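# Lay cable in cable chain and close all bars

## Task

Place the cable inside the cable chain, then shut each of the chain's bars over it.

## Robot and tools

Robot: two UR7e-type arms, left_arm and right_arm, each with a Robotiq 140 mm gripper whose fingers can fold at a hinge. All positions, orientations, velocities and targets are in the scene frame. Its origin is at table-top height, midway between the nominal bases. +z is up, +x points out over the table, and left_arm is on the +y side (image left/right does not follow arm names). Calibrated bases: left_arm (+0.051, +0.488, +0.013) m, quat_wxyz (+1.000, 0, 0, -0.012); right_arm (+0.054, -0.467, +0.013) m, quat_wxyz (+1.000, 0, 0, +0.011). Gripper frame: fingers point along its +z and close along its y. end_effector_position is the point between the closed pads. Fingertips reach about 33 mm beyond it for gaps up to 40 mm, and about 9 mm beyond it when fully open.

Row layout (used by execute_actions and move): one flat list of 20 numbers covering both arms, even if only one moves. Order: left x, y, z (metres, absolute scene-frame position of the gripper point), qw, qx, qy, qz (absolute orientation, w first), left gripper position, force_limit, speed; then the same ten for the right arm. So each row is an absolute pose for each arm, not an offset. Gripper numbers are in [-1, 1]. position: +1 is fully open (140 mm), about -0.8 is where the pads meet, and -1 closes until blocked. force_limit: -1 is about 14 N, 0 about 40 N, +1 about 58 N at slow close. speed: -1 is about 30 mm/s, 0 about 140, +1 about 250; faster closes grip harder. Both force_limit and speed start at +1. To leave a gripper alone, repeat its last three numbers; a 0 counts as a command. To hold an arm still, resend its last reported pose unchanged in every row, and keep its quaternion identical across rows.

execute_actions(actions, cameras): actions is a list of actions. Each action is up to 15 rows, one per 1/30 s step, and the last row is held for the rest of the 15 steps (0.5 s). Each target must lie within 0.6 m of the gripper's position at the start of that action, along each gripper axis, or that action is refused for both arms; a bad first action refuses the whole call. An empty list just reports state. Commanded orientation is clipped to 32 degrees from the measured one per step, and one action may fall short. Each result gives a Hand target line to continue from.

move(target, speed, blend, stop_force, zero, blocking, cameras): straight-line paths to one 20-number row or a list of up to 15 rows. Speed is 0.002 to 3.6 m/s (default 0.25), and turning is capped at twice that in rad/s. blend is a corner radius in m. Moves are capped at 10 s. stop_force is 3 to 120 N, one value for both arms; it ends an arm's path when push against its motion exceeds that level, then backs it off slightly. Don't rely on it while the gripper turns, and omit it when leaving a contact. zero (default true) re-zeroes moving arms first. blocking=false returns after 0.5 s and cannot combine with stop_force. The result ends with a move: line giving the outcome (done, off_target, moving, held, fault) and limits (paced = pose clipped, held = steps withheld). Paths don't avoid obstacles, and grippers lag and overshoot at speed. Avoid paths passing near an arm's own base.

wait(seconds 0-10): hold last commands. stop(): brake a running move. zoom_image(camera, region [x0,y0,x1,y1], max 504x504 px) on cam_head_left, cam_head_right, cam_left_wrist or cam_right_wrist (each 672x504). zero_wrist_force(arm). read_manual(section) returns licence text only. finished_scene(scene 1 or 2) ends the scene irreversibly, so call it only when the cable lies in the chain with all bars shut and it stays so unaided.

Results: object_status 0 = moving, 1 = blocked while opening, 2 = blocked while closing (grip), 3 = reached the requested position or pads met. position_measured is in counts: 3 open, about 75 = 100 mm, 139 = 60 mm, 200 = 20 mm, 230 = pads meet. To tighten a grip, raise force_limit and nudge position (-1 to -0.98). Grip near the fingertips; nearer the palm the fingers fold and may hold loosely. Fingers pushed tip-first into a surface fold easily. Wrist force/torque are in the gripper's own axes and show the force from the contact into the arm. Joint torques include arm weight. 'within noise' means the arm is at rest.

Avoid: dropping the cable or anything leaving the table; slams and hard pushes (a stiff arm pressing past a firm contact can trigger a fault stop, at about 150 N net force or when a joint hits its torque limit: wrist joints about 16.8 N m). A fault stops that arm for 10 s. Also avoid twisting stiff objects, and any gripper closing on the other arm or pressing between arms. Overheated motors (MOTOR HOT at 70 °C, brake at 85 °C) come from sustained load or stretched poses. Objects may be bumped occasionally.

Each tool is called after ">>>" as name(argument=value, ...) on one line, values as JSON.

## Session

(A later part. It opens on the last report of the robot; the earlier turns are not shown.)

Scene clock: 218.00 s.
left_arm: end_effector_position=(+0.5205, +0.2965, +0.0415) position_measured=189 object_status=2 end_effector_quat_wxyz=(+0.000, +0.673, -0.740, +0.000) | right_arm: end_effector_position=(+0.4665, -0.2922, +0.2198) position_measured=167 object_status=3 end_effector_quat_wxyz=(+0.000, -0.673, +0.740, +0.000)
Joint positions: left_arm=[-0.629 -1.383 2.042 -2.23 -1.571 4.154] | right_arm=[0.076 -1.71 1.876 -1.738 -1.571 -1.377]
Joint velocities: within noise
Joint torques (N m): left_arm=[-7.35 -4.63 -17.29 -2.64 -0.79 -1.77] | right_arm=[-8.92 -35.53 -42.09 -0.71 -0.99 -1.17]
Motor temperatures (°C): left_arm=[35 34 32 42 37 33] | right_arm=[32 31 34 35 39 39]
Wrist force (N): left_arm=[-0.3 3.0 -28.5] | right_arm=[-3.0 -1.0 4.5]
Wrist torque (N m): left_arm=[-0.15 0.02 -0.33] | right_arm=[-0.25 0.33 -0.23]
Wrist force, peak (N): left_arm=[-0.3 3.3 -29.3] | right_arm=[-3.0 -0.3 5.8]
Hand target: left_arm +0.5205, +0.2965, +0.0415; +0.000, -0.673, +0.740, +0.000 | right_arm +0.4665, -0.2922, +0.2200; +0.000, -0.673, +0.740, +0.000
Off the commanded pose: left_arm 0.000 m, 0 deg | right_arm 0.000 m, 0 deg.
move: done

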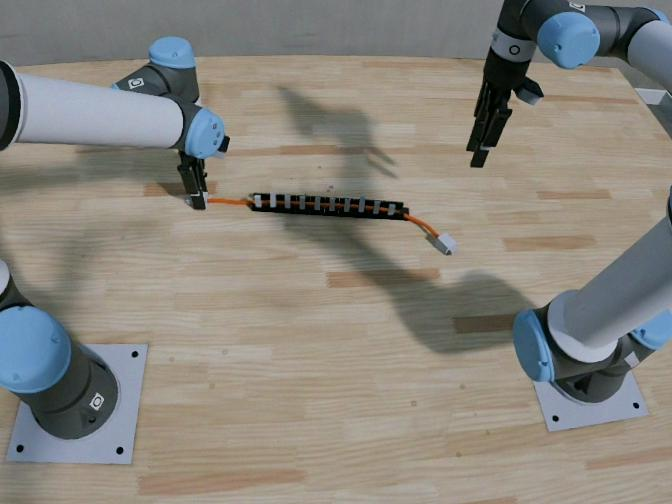

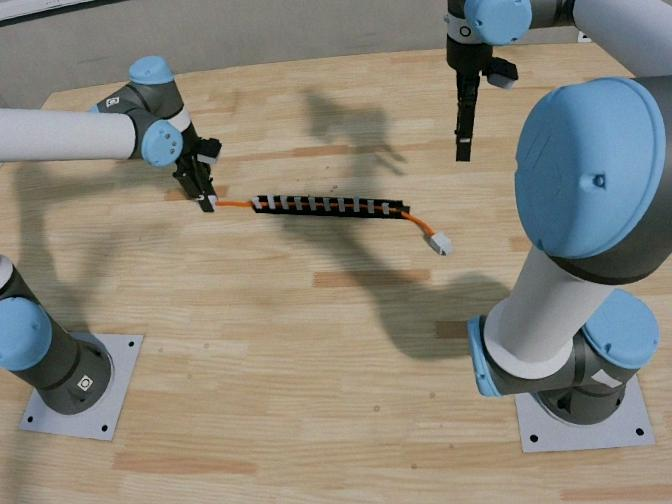

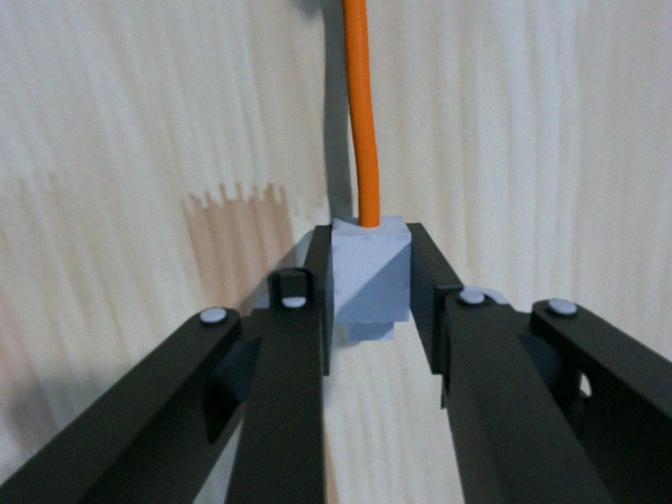

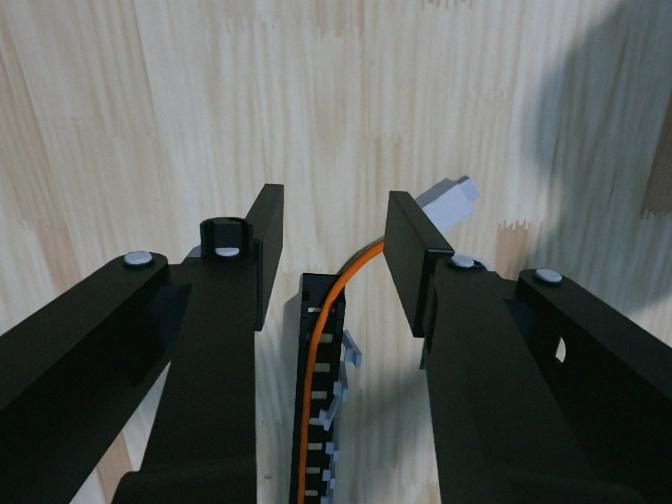

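>>> move(target=[[0.5205,0.2965,0.0435,0,0.673,-0.74,0,-1,-0.3,-1,0.4665,-0.22,0.22,0,-0.673,0.74,0,-1,0,0],[0.5205,0.2965,0.0435,0,0.673,-0.74,0,-0.3,-0.3,-1,0.4665,-0.22,0.22,0,-0.673,0.74,0,-1,0,0],[0.5205,0.2965,0.12,0,0.673,-0.74,0,-0.3,-0.3,-1,0.41,-0.15,0.22,0,-0.673,0.74,0,-1,0,0],[0.48,0.28,0.24,0,0.673,-0.74,0,-0.3,-0.3,-1,0.41,-0.10,0.20,0,-0.673,0.74,0,-1,0,0]], speed=0.1)

>>> zoom_image(camera="cam_head_left", region=[230, 170, 430, 240])

>>> zoom_image(camera="cam_left_wrist", region=[200, 0, 450, 230])

Scene clock: 231.47 s.
left_arm: end_effector_position=(+0.4801, +0.2800, +0.2399) position_measured=167 object_status=3 end_effector_quat_wxyz=(+0.000, +0.673, -0.740, +0.000) | right_arm: end_effector_position=(+0.4100, -0.1001, +0.2000) position_measured=233 object_status=3 end_effector_quat_wxyz=(+0.000, -0.673, +0.740, +0.000)
Joint positions: left_arm=[-0.711 -1.644 1.767 -1.694 -1.571 4.073] | right_arm=[0.514 -1.543 1.771 -1.799 -1.571 -0.939]
Joint velocities: within noise
Joint torques (N m): left_arm=[-12.72 -35.49 -37.9 -1.19 1.6 -1.8] | right_arm=[9.1 -18.66 -42.52 -5.01 -0.79 1.63]
Motor temperatures (°C): left_arm=[35 34 32 42 37 33] | right_arm=[32 31 34 35 39 39]
Wrist force (N): left_arm=[1.1 -2.2 -0.4] | right_arm=[-3.0 -0.9 4.0]
Wrist torque (N m): left_arm=[-0.34 0.05 -0.30] | right_arm=[-0.26 0.32 -0.25]
Wrist force, peak (N): left_arm=[-0.4 3.0 -29.0] | right_arm=[-3.6 -1.1 4.6]
Hand target: left_arm +0.4800, +0.2800, +0.2400; +0.000, -0.673, +0.740, +0.000 | right_arm +0.4100, -0.1000, +0.2000; +0.000, -0.673, +0.740, +0.000
Off the commanded pose: left_arm 0.000 m, 0 deg | right_arm 0.000 m, 0 deg.
move: done

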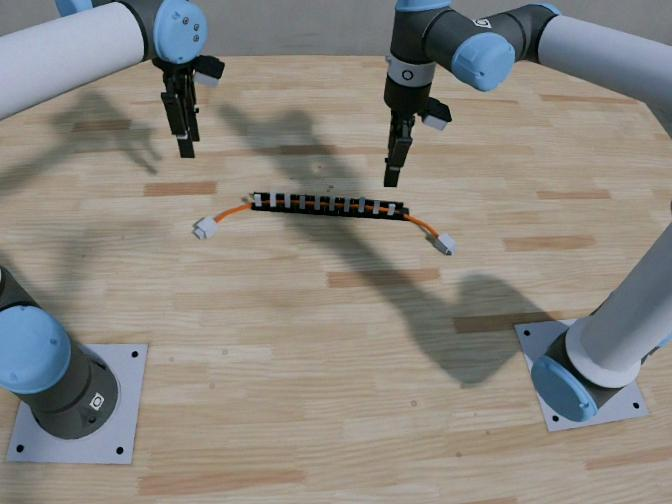

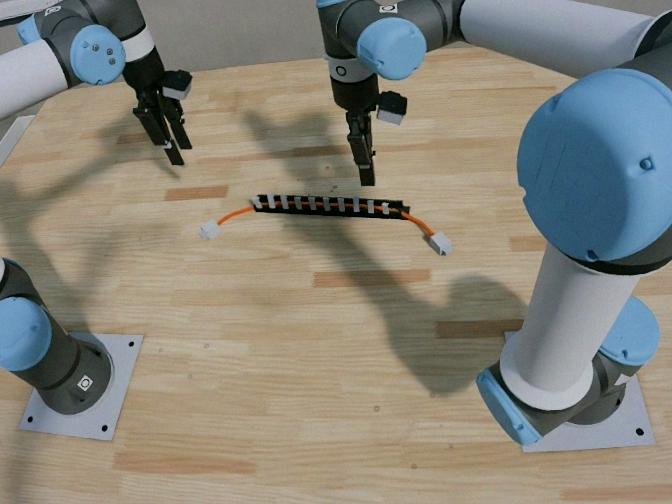

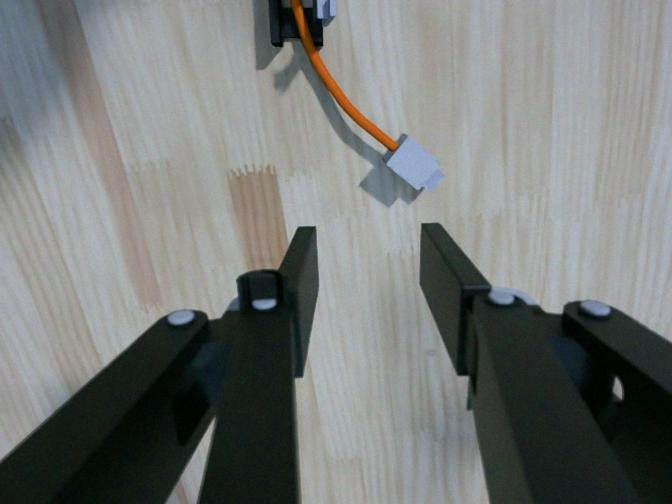

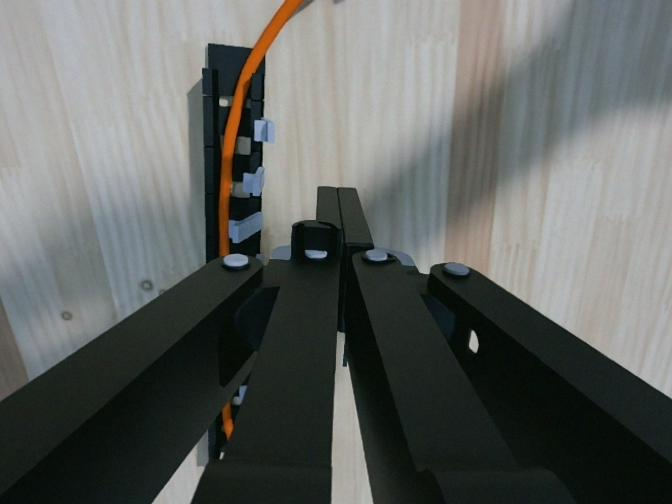

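Scaled by 2.520.

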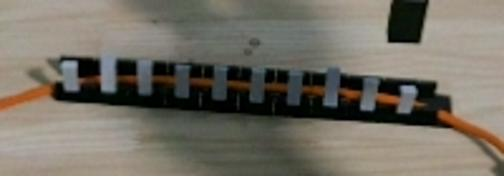

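Scaled by 2.016.

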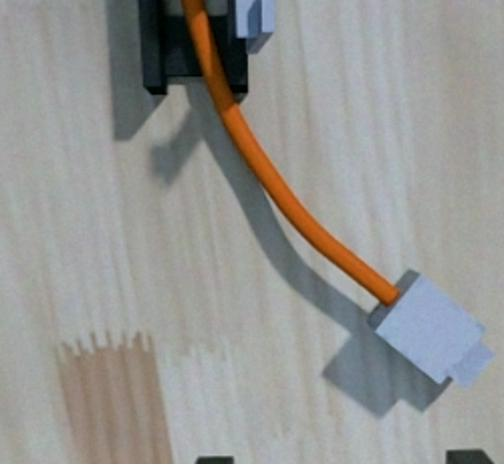

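>>> zoom_image(camera="cam_right_wrist", region=[180, 30, 340, 260])

>>> zoom_image(camera="cam_head_left", region=[240, 180, 330, 225])

>>> zoom_image(camera="cam_head_left", region=[325, 180, 415, 225])

Scaled by 2.191.

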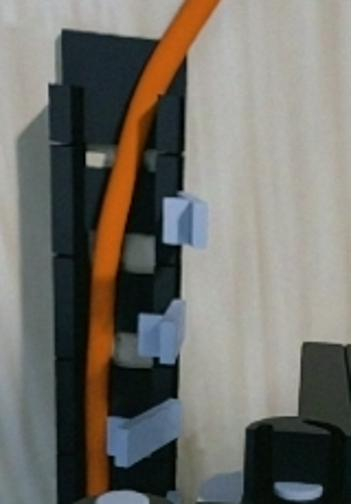

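Scaled by 5.600.

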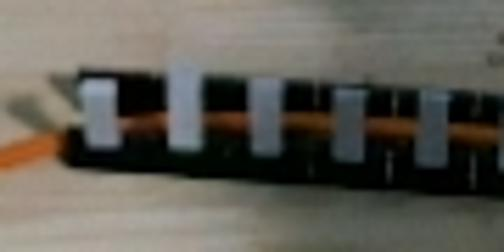

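Scaled by 5.600.

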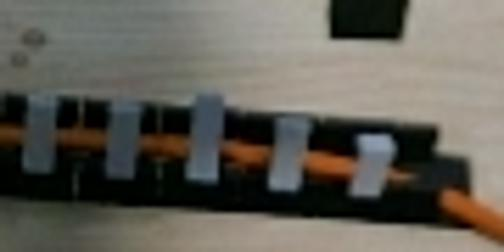

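>>> move(target=[0.40,0.32,0.30,0,0.673,-0.74,0,-0.3,-0.3,-1,0.42,-0.12,0.12,0,0.0436,0.999,0,-1,0,0], speed=0.2)

>>> zoom_image(camera="cam_right_wrist", region=[150, 0, 550, 280])

Scene clock: 266.73 s.
left_arm: end_effector_position=(+0.4000, +0.3200, +0.3000) position_measured=167 object_status=3 end_effector_quat_wxyz=(+0.000, +0.673, -0.740, +0.000) | right_arm: end_effector_position=(+0.4200, -0.1200, +0.1200) position_measured=233 object_status=3 end_effector_quat_wxyz=(+0.000, +0.043, +0.999, +0.000) end_effector_velocity=(+0.000, +0.000, -0.001) end_effector_angular_velocity=(-0.001, +0.001, -0.005)
Joint positions: left_arm=[-0.776 -1.874 1.797 -1.493 -1.571 4.008] | right_arm=[0.469 -1.495 1.937 -2.013 -1.571 0.578]
Joint velocities: left_arm=[within noise] | right_arm=[0 0 0.001 0 0 0.005]
Joint torques (N m): left_arm=[-11.33 -23.48 -37.52 -1.22 0.5 -1.98] | right_arm=[6.33 -17.19 -8.27 -5.17 -0.9 1.02]
Motor temperatures (°C): left_arm=[35 33 32 42 37 33] | right_arm=[32 31 34 35 39 39]
Wrist force (N): left_arm=[0.7 -2.2 -0.3] | right_arm=[-3.0 -1.0 3.8]
Wrist torque (N m): left_arm=[-0.33 0.15 -0.31] | right_arm=[-0.28 0.35 -0.23]
Wrist force, peak (N): left_arm=[0.8 -2.6 -0.6] | right_arm=[-3.1 -0.8 4.3]
Hand target: left_arm +0.4000, +0.3200, +0.3000; +0.000, -0.673, +0.740, +0.000 | right_arm +0.4200, -0.1200, +0.1200; +0.000, +0.044, +0.999, +0.000
Off the commanded pose: left_arm 0.000 m, 0 deg | right_arm 0.000 m, 0 deg.
move: done

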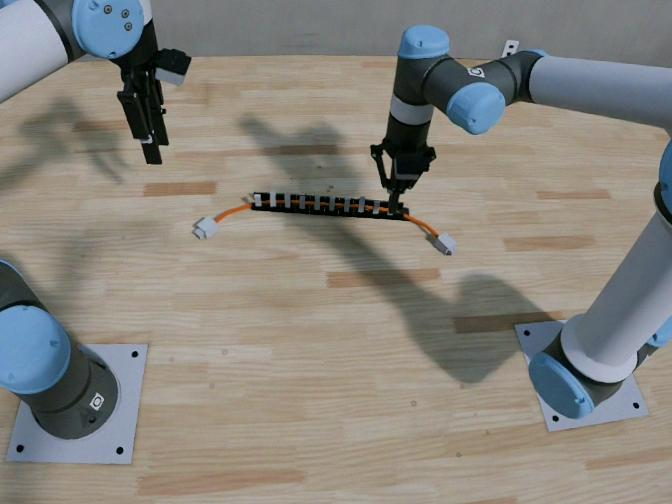

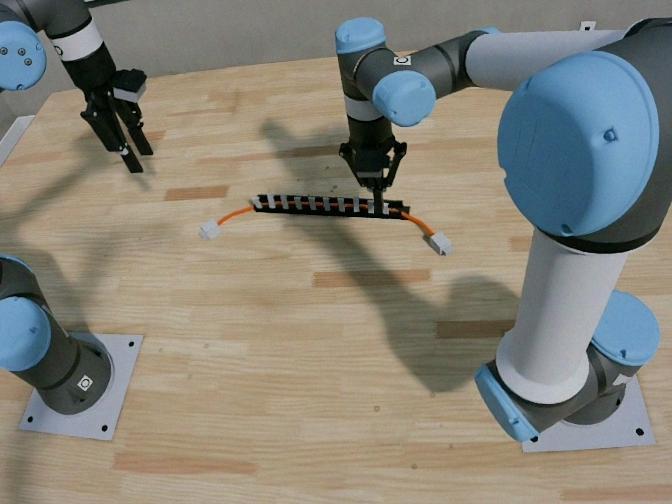

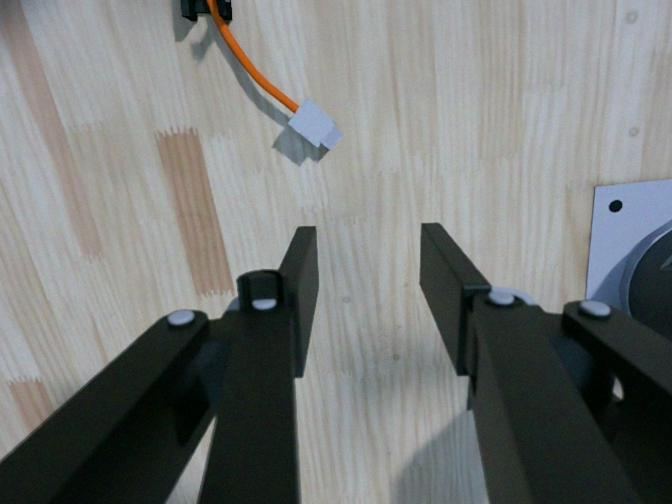

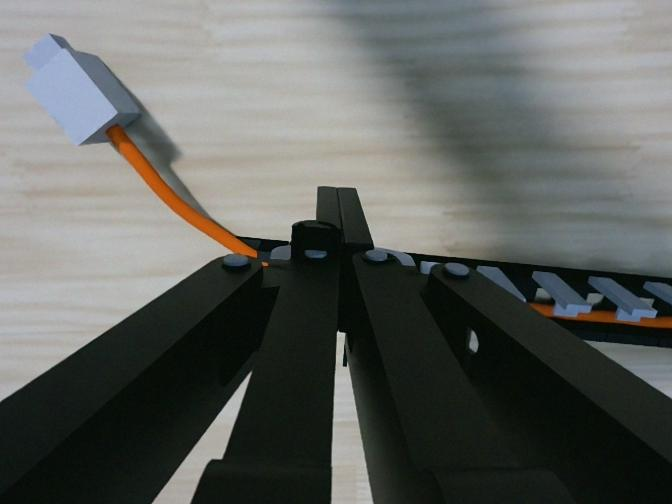

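Scaled by 1.260.

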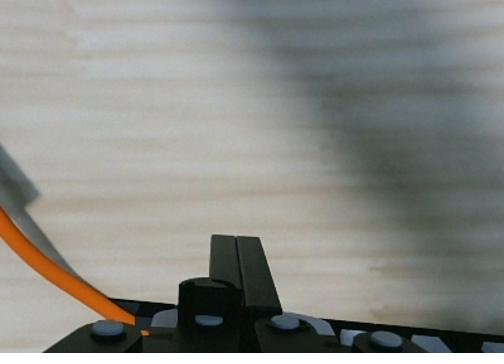

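>>> move(target=[0.48,0.25,0.18,0.501,0.426,-0.592,0.466,-0.3,-0.3,-1,0.42,-0.12,0.12,0,0.0436,0.999,0,-1,0,0], speed=0.3)

>>> zoom_image(camera="cam_left_wrist", region=[150, 200, 500, 504])

Scene clock: 278.53 s.
left_arm: end_effector_position=(+0.4797, +0.2494, +0.1801) position_measured=167 object_status=3 end_effector_quat_wxyz=(-0.492, -0.435, +0.589, -0.470) | right_arm: end_effector_position=(+0.4200, -0.1200, +0.1200) position_measured=233 object_status=3 end_effector_quat_wxyz=(+0.000, +0.044, +0.999, +0.000)
Joint positions: left_arm=[-0.115 -1.189 2.169 -2.131 -3.061 5.26] | right_arm=[0.469 -1.495 1.937 -2.013 -1.571 0.579]
Joint velocities: within noise
Joint torques (N m): left_arm=[-7.93 -48.23 -25.37 -0.69 -3.88 1.45] | right_arm=[9.08 -18.16 -11.82 -4.64 -0.75 1.32]
Motor temperatures (°C): left_arm=[35 33 32 42 37 33] | right_arm=[32 31 34 35 39 39]
Wrist force (N): left_arm=[0.4 -1.5 -0.1] | right_arm=[-3.3 -0.8 4.0]
Wrist torque (N m): left_arm=[-0.33 -0.14 -0.01] | right_arm=[-0.23 0.41 -0.23]
Wrist force, peak (N): left_arm=[4.3 -0.9 -2.3] | right_arm=[-3.2 -1.1 4.1]
Hand target: left_arm +0.4797, +0.2494, +0.1801; -0.492, -0.435, +0.589, -0.470 | right_arm +0.4200, -0.1200, +0.1200; +0.000, +0.044, +0.999, +0.000
Off the commanded pose: left_arm 0.001 m, 2 deg | right_arm 0.000 m, 0 deg.
move: done

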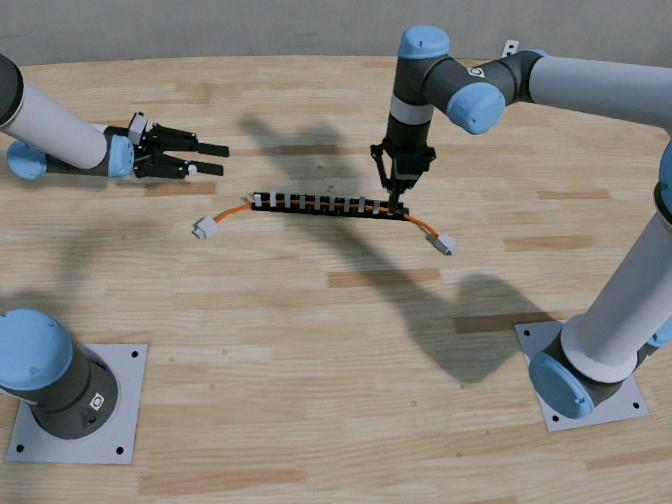

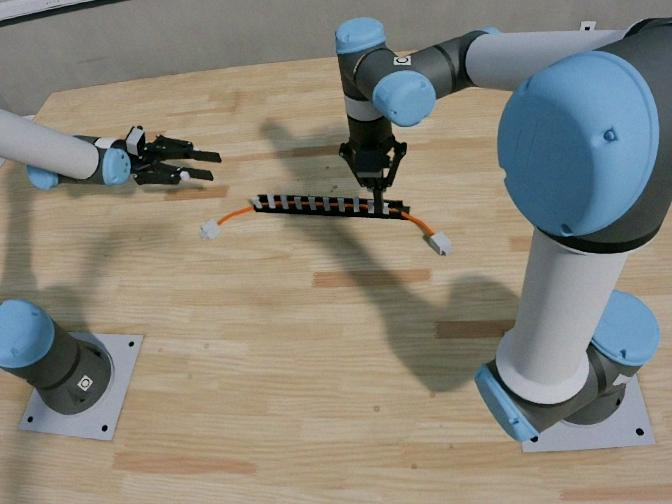

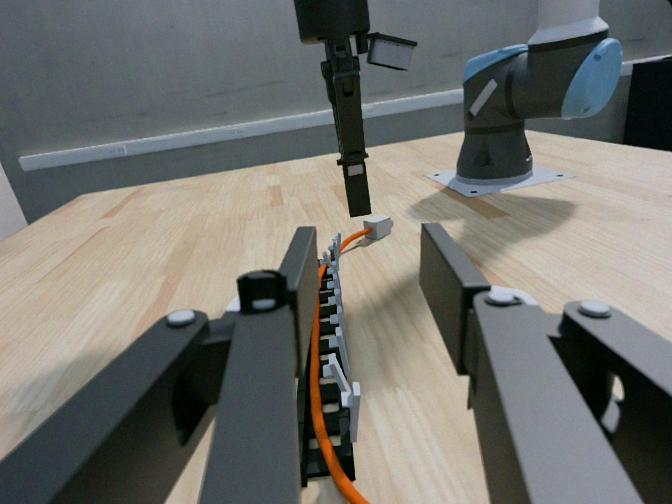

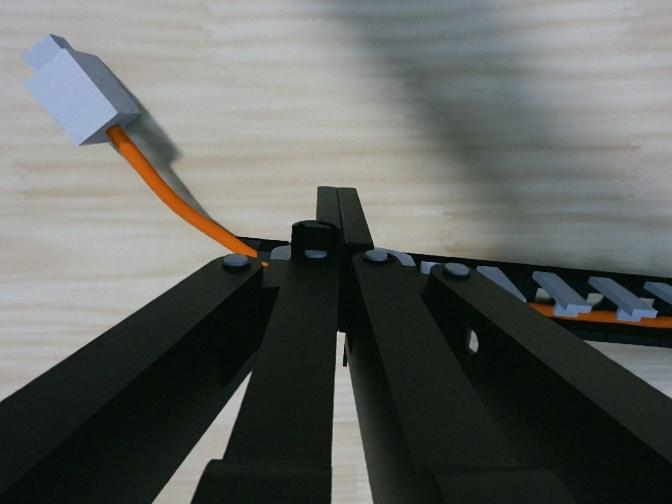

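Scaled by 1.440.

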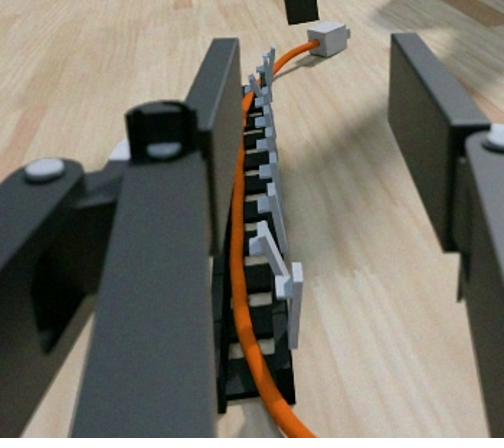

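>>> zoom_image(camera="cam_right_wrist", region=[220, 220, 672, 360])

>>> zoom_image(camera="cam_left_wrist", region=[290, 200, 400, 400])

Scaled by 1.115.

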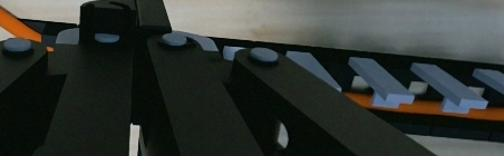

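Scaled by 2.520.

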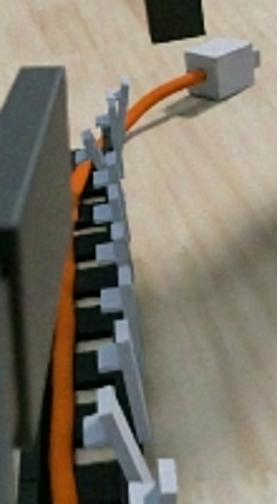

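>>> move(target=[0.4797,0.2494,0.1801,-0.492,-0.435,0.589,-0.470,-0.3,-0.3,-1,0.435,-0.117,0.075,0,0.0436,0.999,0,-1,0,0], speed=0.1, cameras=["cam_left_wrist","cam_right_wrist","cam_head_left"])

>>> zoom_image(camera="cam_left_wrist", region=[290, 150, 400, 260])

>>> zoom_image(camera="cam_head_left", region=[340, 160, 430, 230])

Scene clock: 295.53 s.
left_arm: end_effector_position=(+0.4797, +0.2494, +0.1801) position_measured=167 object_status=3 end_effector_quat_wxyz=(-0.492, -0.435, +0.589, -0.470) | right_arm: end_effector_position=(+0.4349, -0.1170, +0.0751) position_measured=233 object_status=3 end_effector_quat_wxyz=(+0.000, +0.044, +0.999, +0.000)
Joint positions: left_arm=[-0.115 -1.189 2.167 -2.121 -3.061 5.268] | right_arm=[0.46 -1.41 1.971 -2.131 -1.571 0.57]
Joint velocities: within noise
Joint torques (N m): left_arm=[-4.64 -48.47 -26.61 -0.94 -4.2 1.28] | right_arm=[-10.54 -21.77 -7.51 -5.22 0.14 -1.22]
Motor temperatures (°C): left_arm=[35 33 32 42 37 33] | right_arm=[32 31 34 35 39 39]
Wrist force (N): left_arm=[0.4 -1.4 -0.1] | right_arm=[-3.2 -0.8 4.2]
Wrist torque (N m): left_arm=[-0.29 -0.13 -0.01] | right_arm=[-0.24 0.39 -0.20]
Wrist force, peak (N): left_arm=[0.8 -1.6 -0.1] | right_arm=[-3.1 -1.0 4.9]
Hand target: left_arm +0.4797, +0.2494, +0.1801; -0.492, -0.435, +0.589, -0.470 | right_arm +0.4350, -0.1170, +0.0750; +0.000, +0.044, +0.999, +0.000
Off the commanded pose: left_arm 0.000 m, 0 deg | right_arm 0.000 m, 0 deg.
move: done
Images, in order (width x height): cam_head_left 672x504, cam_left_wrist 672x504, cam_right_wrist 672x504.

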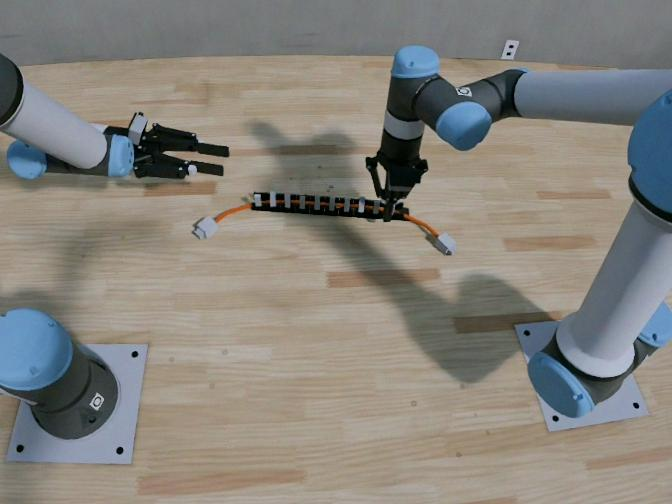

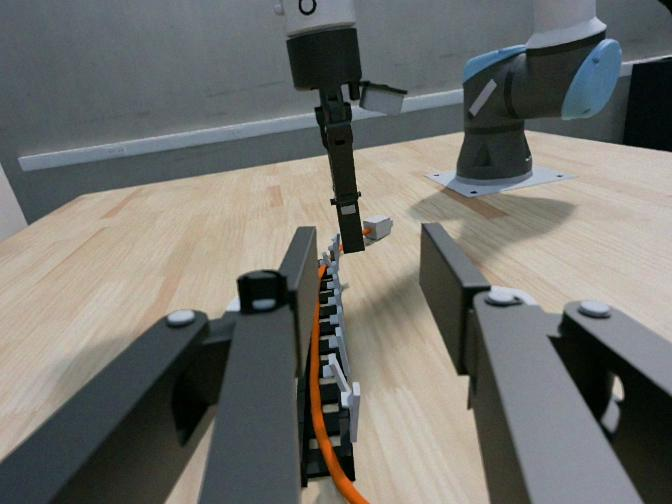

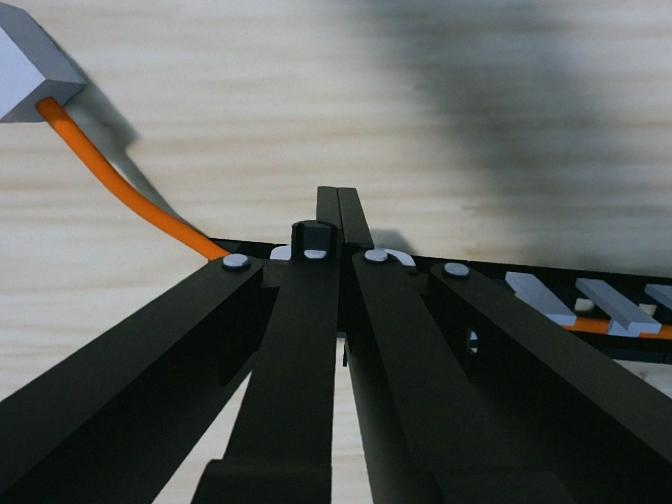

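Scaled by 4.582.

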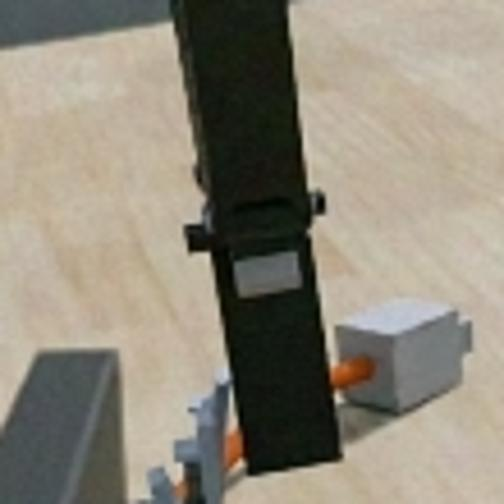

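Scaled by 5.600.

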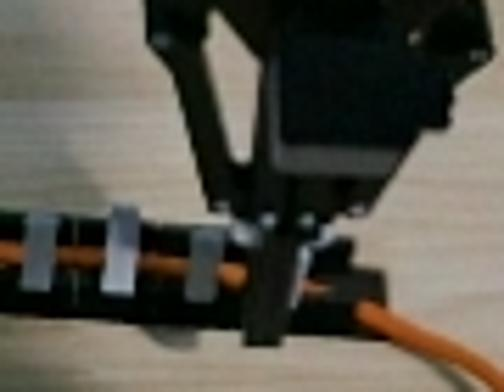

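>>> move(target=[[0.4797,0.2494,0.1801,-0.492,-0.435,0.589,-0.470,-0.3,-0.3,-1,0.435,-0.128,0.077,0,0.0436,0.999,0,-1,0,0],[0.4797,0.2494,0.1801,-0.492,-0.435,0.589,-0.470,-0.3,-0.3,-1,0.482,-0.128,0.077,0,0.0436,0.999,0,-1,0,0]], speed=0.06, stop_force=15, cameras=["cam_left_wrist","cam_right_wrist","cam_head_left"])

>>> zoom_image(camera="cam_left_wrist", region=[290, 200, 400, 310])

>>> zoom_image(camera="cam_head_left", region=[340, 160, 430, 230])

Scene clock: 307.97 s.
left_arm: end_effector_position=(+0.4797, +0.2494, +0.1801) position_measured=167 object_status=3 end_effector_quat_wxyz=(-0.492, -0.435, +0.589, -0.470) | right_arm: end_effector_position=(+0.4820, -0.1280, +0.0770) position_measured=233 object_status=3 end_effector_quat_wxyz=(+0.000, +0.044, +0.999, +0.000)
Joint positions: left_arm=[-0.115 -1.189 2.167 -2.12 -3.061 5.269] | right_arm=[0.401 -1.349 1.889 -2.111 -1.571 0.511]
Joint velocities: within noise
Joint torques (N m): left_arm=[7.86 -48.74 -23.53 -0.82 -2.44 1.48] | right_arm=[-9.81 -21.97 -37.69 -0.75 0.83 -1.62]
Motor temperatures (°C): left_arm=[35 33 32 42 37 33] | right_arm=[32 31 34 35 39 39]
Wrist force (N): left_arm=[0.7 -1.4 -0.2] | right_arm=[-3.0 -1.3 4.3]
Wrist torque (N m): left_arm=[-0.31 -0.19 -0.01] | right_arm=[-0.34 0.36 -0.21]
Wrist force, peak (N): left_arm=[0.6 -1.7 -0.2] | right_arm=[-3.2 -1.4 4.4]
Hand target: left_arm +0.4797, +0.2494, +0.1801; -0.492, -0.435, +0.589, -0.470 | right_arm +0.4820, -0.1280, +0.0770; +0.000, +0.044, +0.999, +0.000
Off the commanded pose: left_arm 0.000 m, 0 deg | right_arm 0.000 m, 0 deg.
move: done
Images, in order (width x height): cam_head_left 672x504, cam_left_wrist 672x504, cam_right_wrist 672x504.

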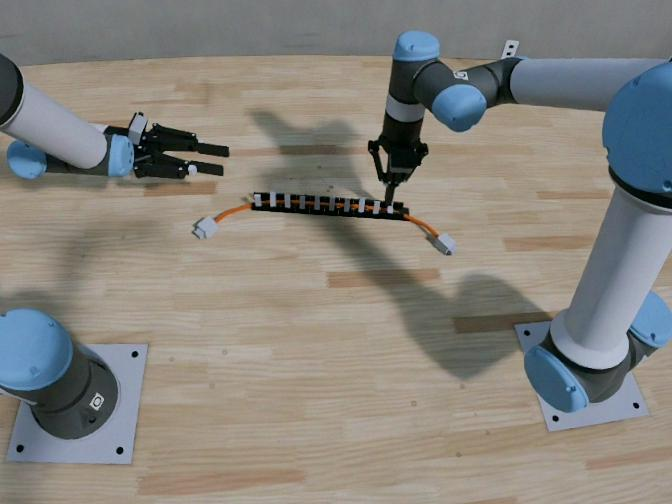

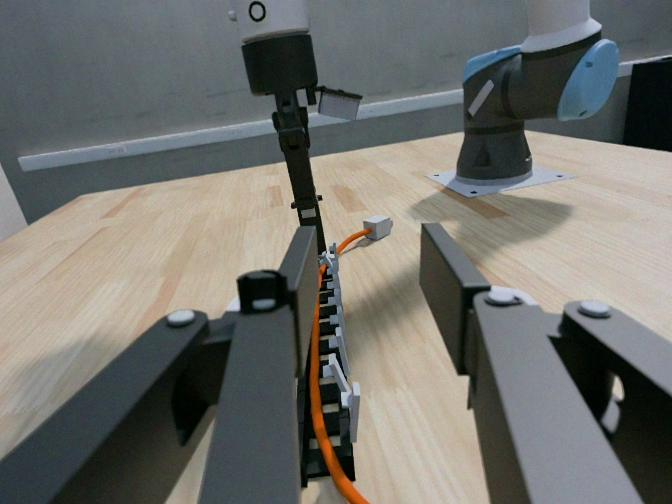

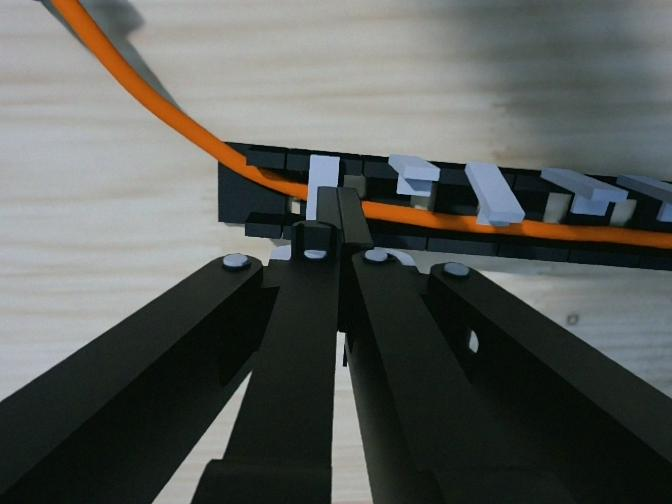

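Scaled by 4.582.

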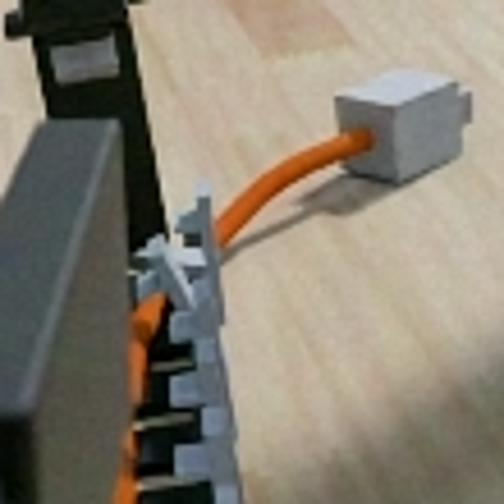

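Scaled by 5.600.

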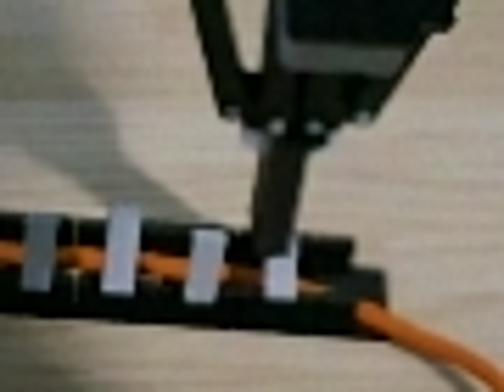

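>>> move(target=[[0.4797,0.2494,0.1801,-0.492,-0.435,0.589,-0.470,-0.3,-0.3,-1,0.492,-0.132,0.072,0,0.0436,0.999,0,-1,0,0],[0.4797,0.2494,0.1801,-0.492,-0.435,0.589,-0.470,-0.3,-0.3,-1,0.499,-0.132,0.050,0,0.0436,0.999,0,-1,0,0]], speed=0.03, stop_force=20, cameras=["cam_left_wrist","cam_right_wrist","cam_head_left"])

>>> zoom_image(camera="cam_left_wrist", region=[290, 200, 400, 310])

>>> zoom_image(camera="cam_head_left", region=[340, 160, 430, 230])

Scene clock: 316.80 s.
left_arm: end_effector_position=(+0.4797, +0.2494, +0.1801) position_measured=167 object_status=3 end_effector_quat_wxyz=(-0.492, -0.435, +0.589, -0.470) | right_arm: end_effector_position=(+0.4940, -0.1319, +0.0657) position_measured=233 object_status=3 end_effector_quat_wxyz=(+0.000, +0.044, +0.999, +0.000)
Joint positions: left_arm=[-0.115 -1.189 2.167 -2.12 -3.061 5.269] | right_arm=[0.385 -1.319 1.884 -2.136 -1.571 0.495]
Joint velocities: within noise
Joint torques (N m): left_arm=[8.54 -48.85 -22.74 -0.89 -0.19 1.12] | right_arm=[8.69 -35.8 -21.34 0.86 -0.2 1.14]
Motor temperatures (°C): left_arm=[35 33 32 42 37 33] | right_arm=[32 31 34 35 39 39]
Wrist force (N): left_arm=[0.5 -1.5 -0.1] | right_arm=[-2.0 0.8 -19.6]
Wrist torque (N m): left_arm=[-0.31 -0.15 -0.01] | right_arm=[-0.29 0.28 -0.22]
Wrist force, peak (N): left_arm=[0.5 -1.8 0.0] | right_arm=[12.9 -8.2 -58.2]
Hand target: left_arm +0.4797, +0.2494, +0.1801; -0.492, -0.435, +0.589, -0.470 | right_arm +0.4940, -0.1319, +0.0657; +0.000, +0.044, +0.999, +0.000
Off the commanded pose: left_arm 0.000 m, 0 deg | right_arm 0.016 m, 0 deg.
move: contact (right_arm); path passed 1 of 2 targets
Images, in order (width x height): cam_head_left 672x504, cam_left_wrist 672x504, cam_right_wrist 672x504.

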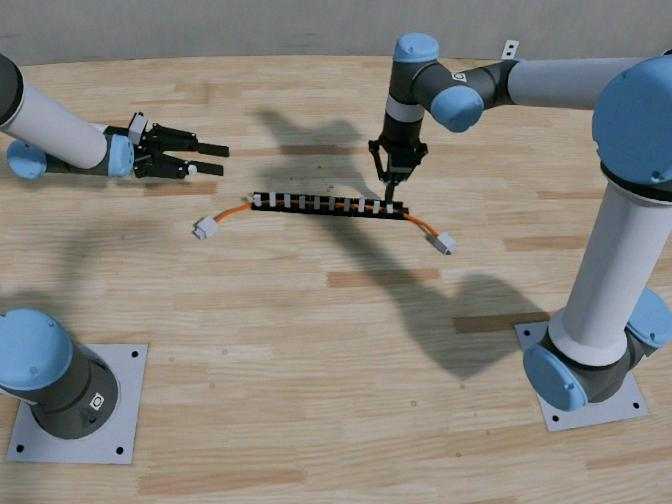

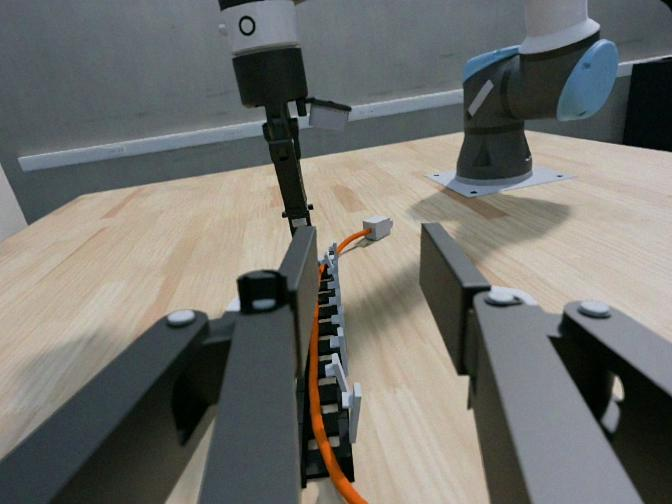

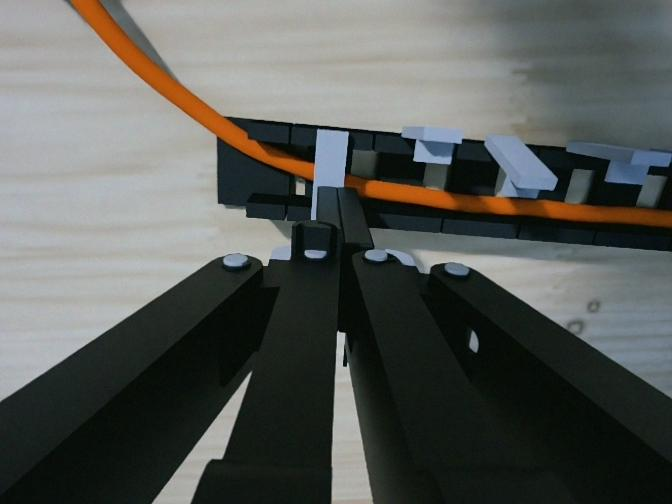

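Scaled by 4.582.

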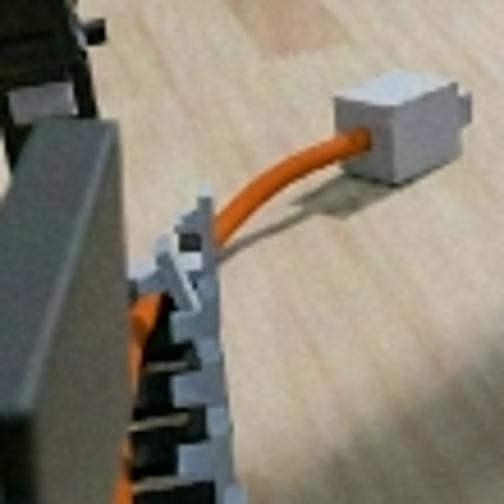

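Scaled by 5.600.

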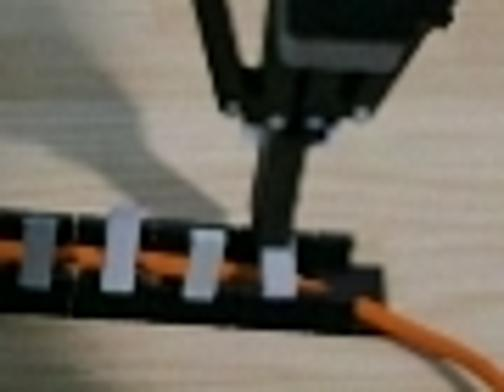

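>>> move(target=[[0.4797,0.2494,0.1801,-0.492,-0.435,0.589,-0.470,-0.3,-0.3,-1,0.50,-0.132,0.10,0,0.0436,0.999,0,-1,0,0],[0.4797,0.2494,0.1801,-0.492,-0.435,0.589,-0.470,-0.3,-0.3,-1,0.53,-0.10,0.10,0,0.0436,0.999,0,-1,0,0]], speed=0.12, cameras=["cam_left_wrist","cam_right_wrist","cam_head_left"])

>>> zoom_image(camera="cam_left_wrist", region=[290, 200, 400, 310])

>>> zoom_image(camera="cam_right_wrist", region=[150, 0, 500, 200])

Scene clock: 325.00 s.
left_arm: end_effector_position=(+0.4797, +0.2494, +0.1801) position_measured=167 object_status=3 end_effector_quat_wxyz=(-0.492, -0.435, +0.589, -0.470) | right_arm: end_effector_position=(+0.5299, -0.1001, +0.1000) position_measured=233 object_status=3 end_effector_quat_wxyz=(+0.000, +0.044, +0.999, +0.000)
Joint positions: left_arm=[-0.115 -1.189 2.167 -2.12 -3.061 5.269] | right_arm=[0.41 -1.255 1.698 -2.014 -1.571 0.521]
Joint velocities: within noise
Joint torques (N m): left_arm=[8.21 -48.11 -21.78 -1.15 -0.18 1.23] | right_arm=[10.18 -28.34 -41.09 -0.69 -0.88 1.41]
Motor temperatures (°C): left_arm=[35 33 32 42 37 33] | right_arm=[32 31 34 35 39 39]
Wrist force (N): left_arm=[0.6 -1.3 0.0] | right_arm=[-2.7 -0.8 4.4]
Wrist torque (N m): left_arm=[-0.28 -0.17 -0.01] | right_arm=[-0.24 0.29 -0.23]
Wrist force, peak (N): left_arm=[0.5 -1.7 -0.3] | right_arm=[-2.3 0.6 -20.5]
Hand target: left_arm +0.4797, +0.2494, +0.1801; -0.492, -0.435, +0.589, -0.470 | right_arm +0.5300, -0.1000, +0.1000; +0.000, +0.044, +0.999, +0.000
Off the commanded pose: left_arm 0.000 m, 0 deg | right_arm 0.000 m, 0 deg.
move: done
Images, in order (width x height): cam_head_left 672x504, cam_left_wrist 672x504, cam_right_wrist 672x504.

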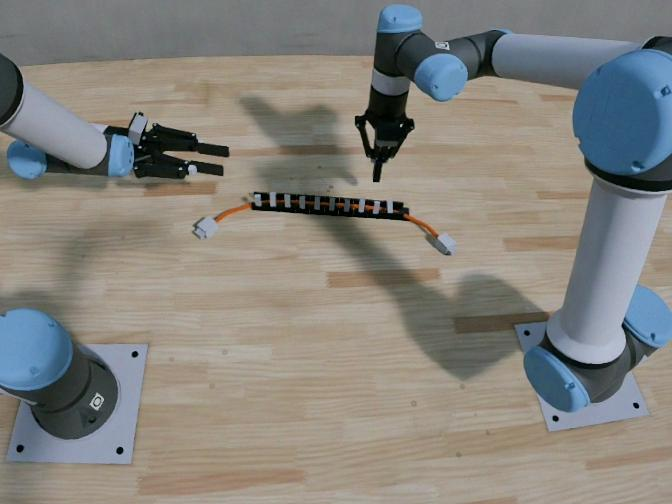

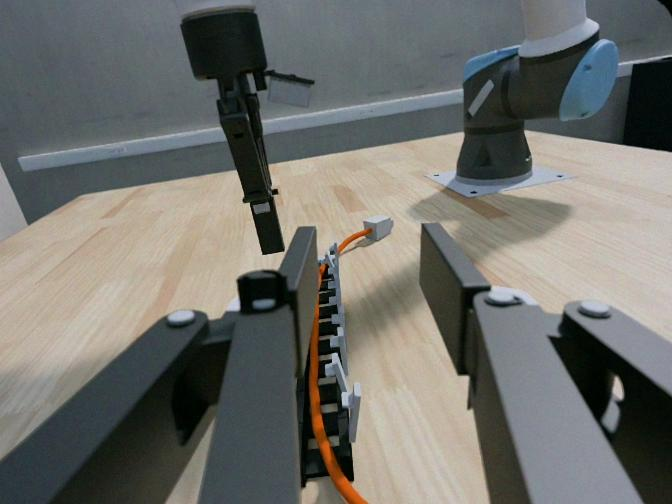

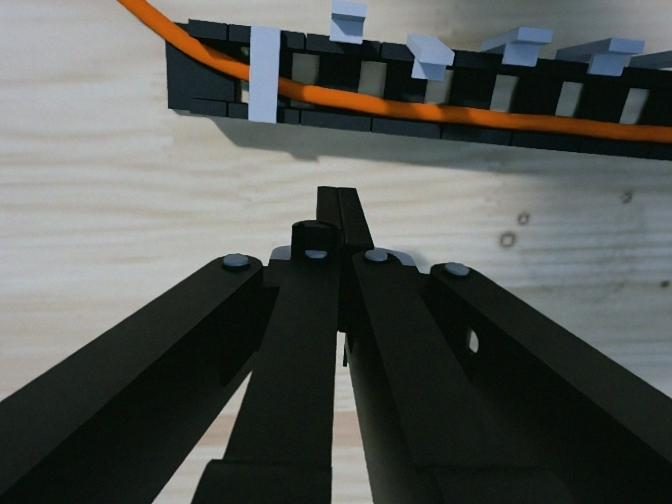

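Scaled by 4.582.

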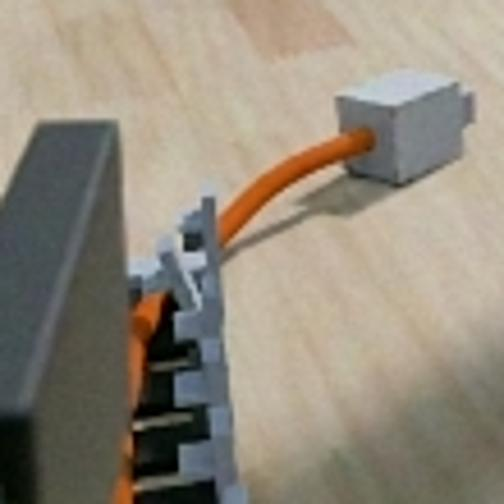

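Scaled by 1.440.

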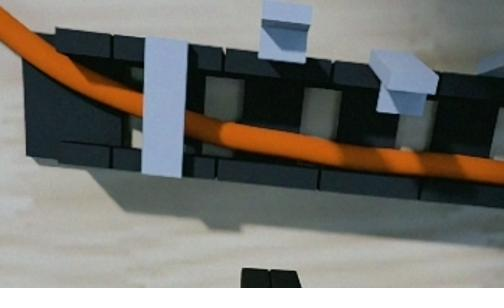

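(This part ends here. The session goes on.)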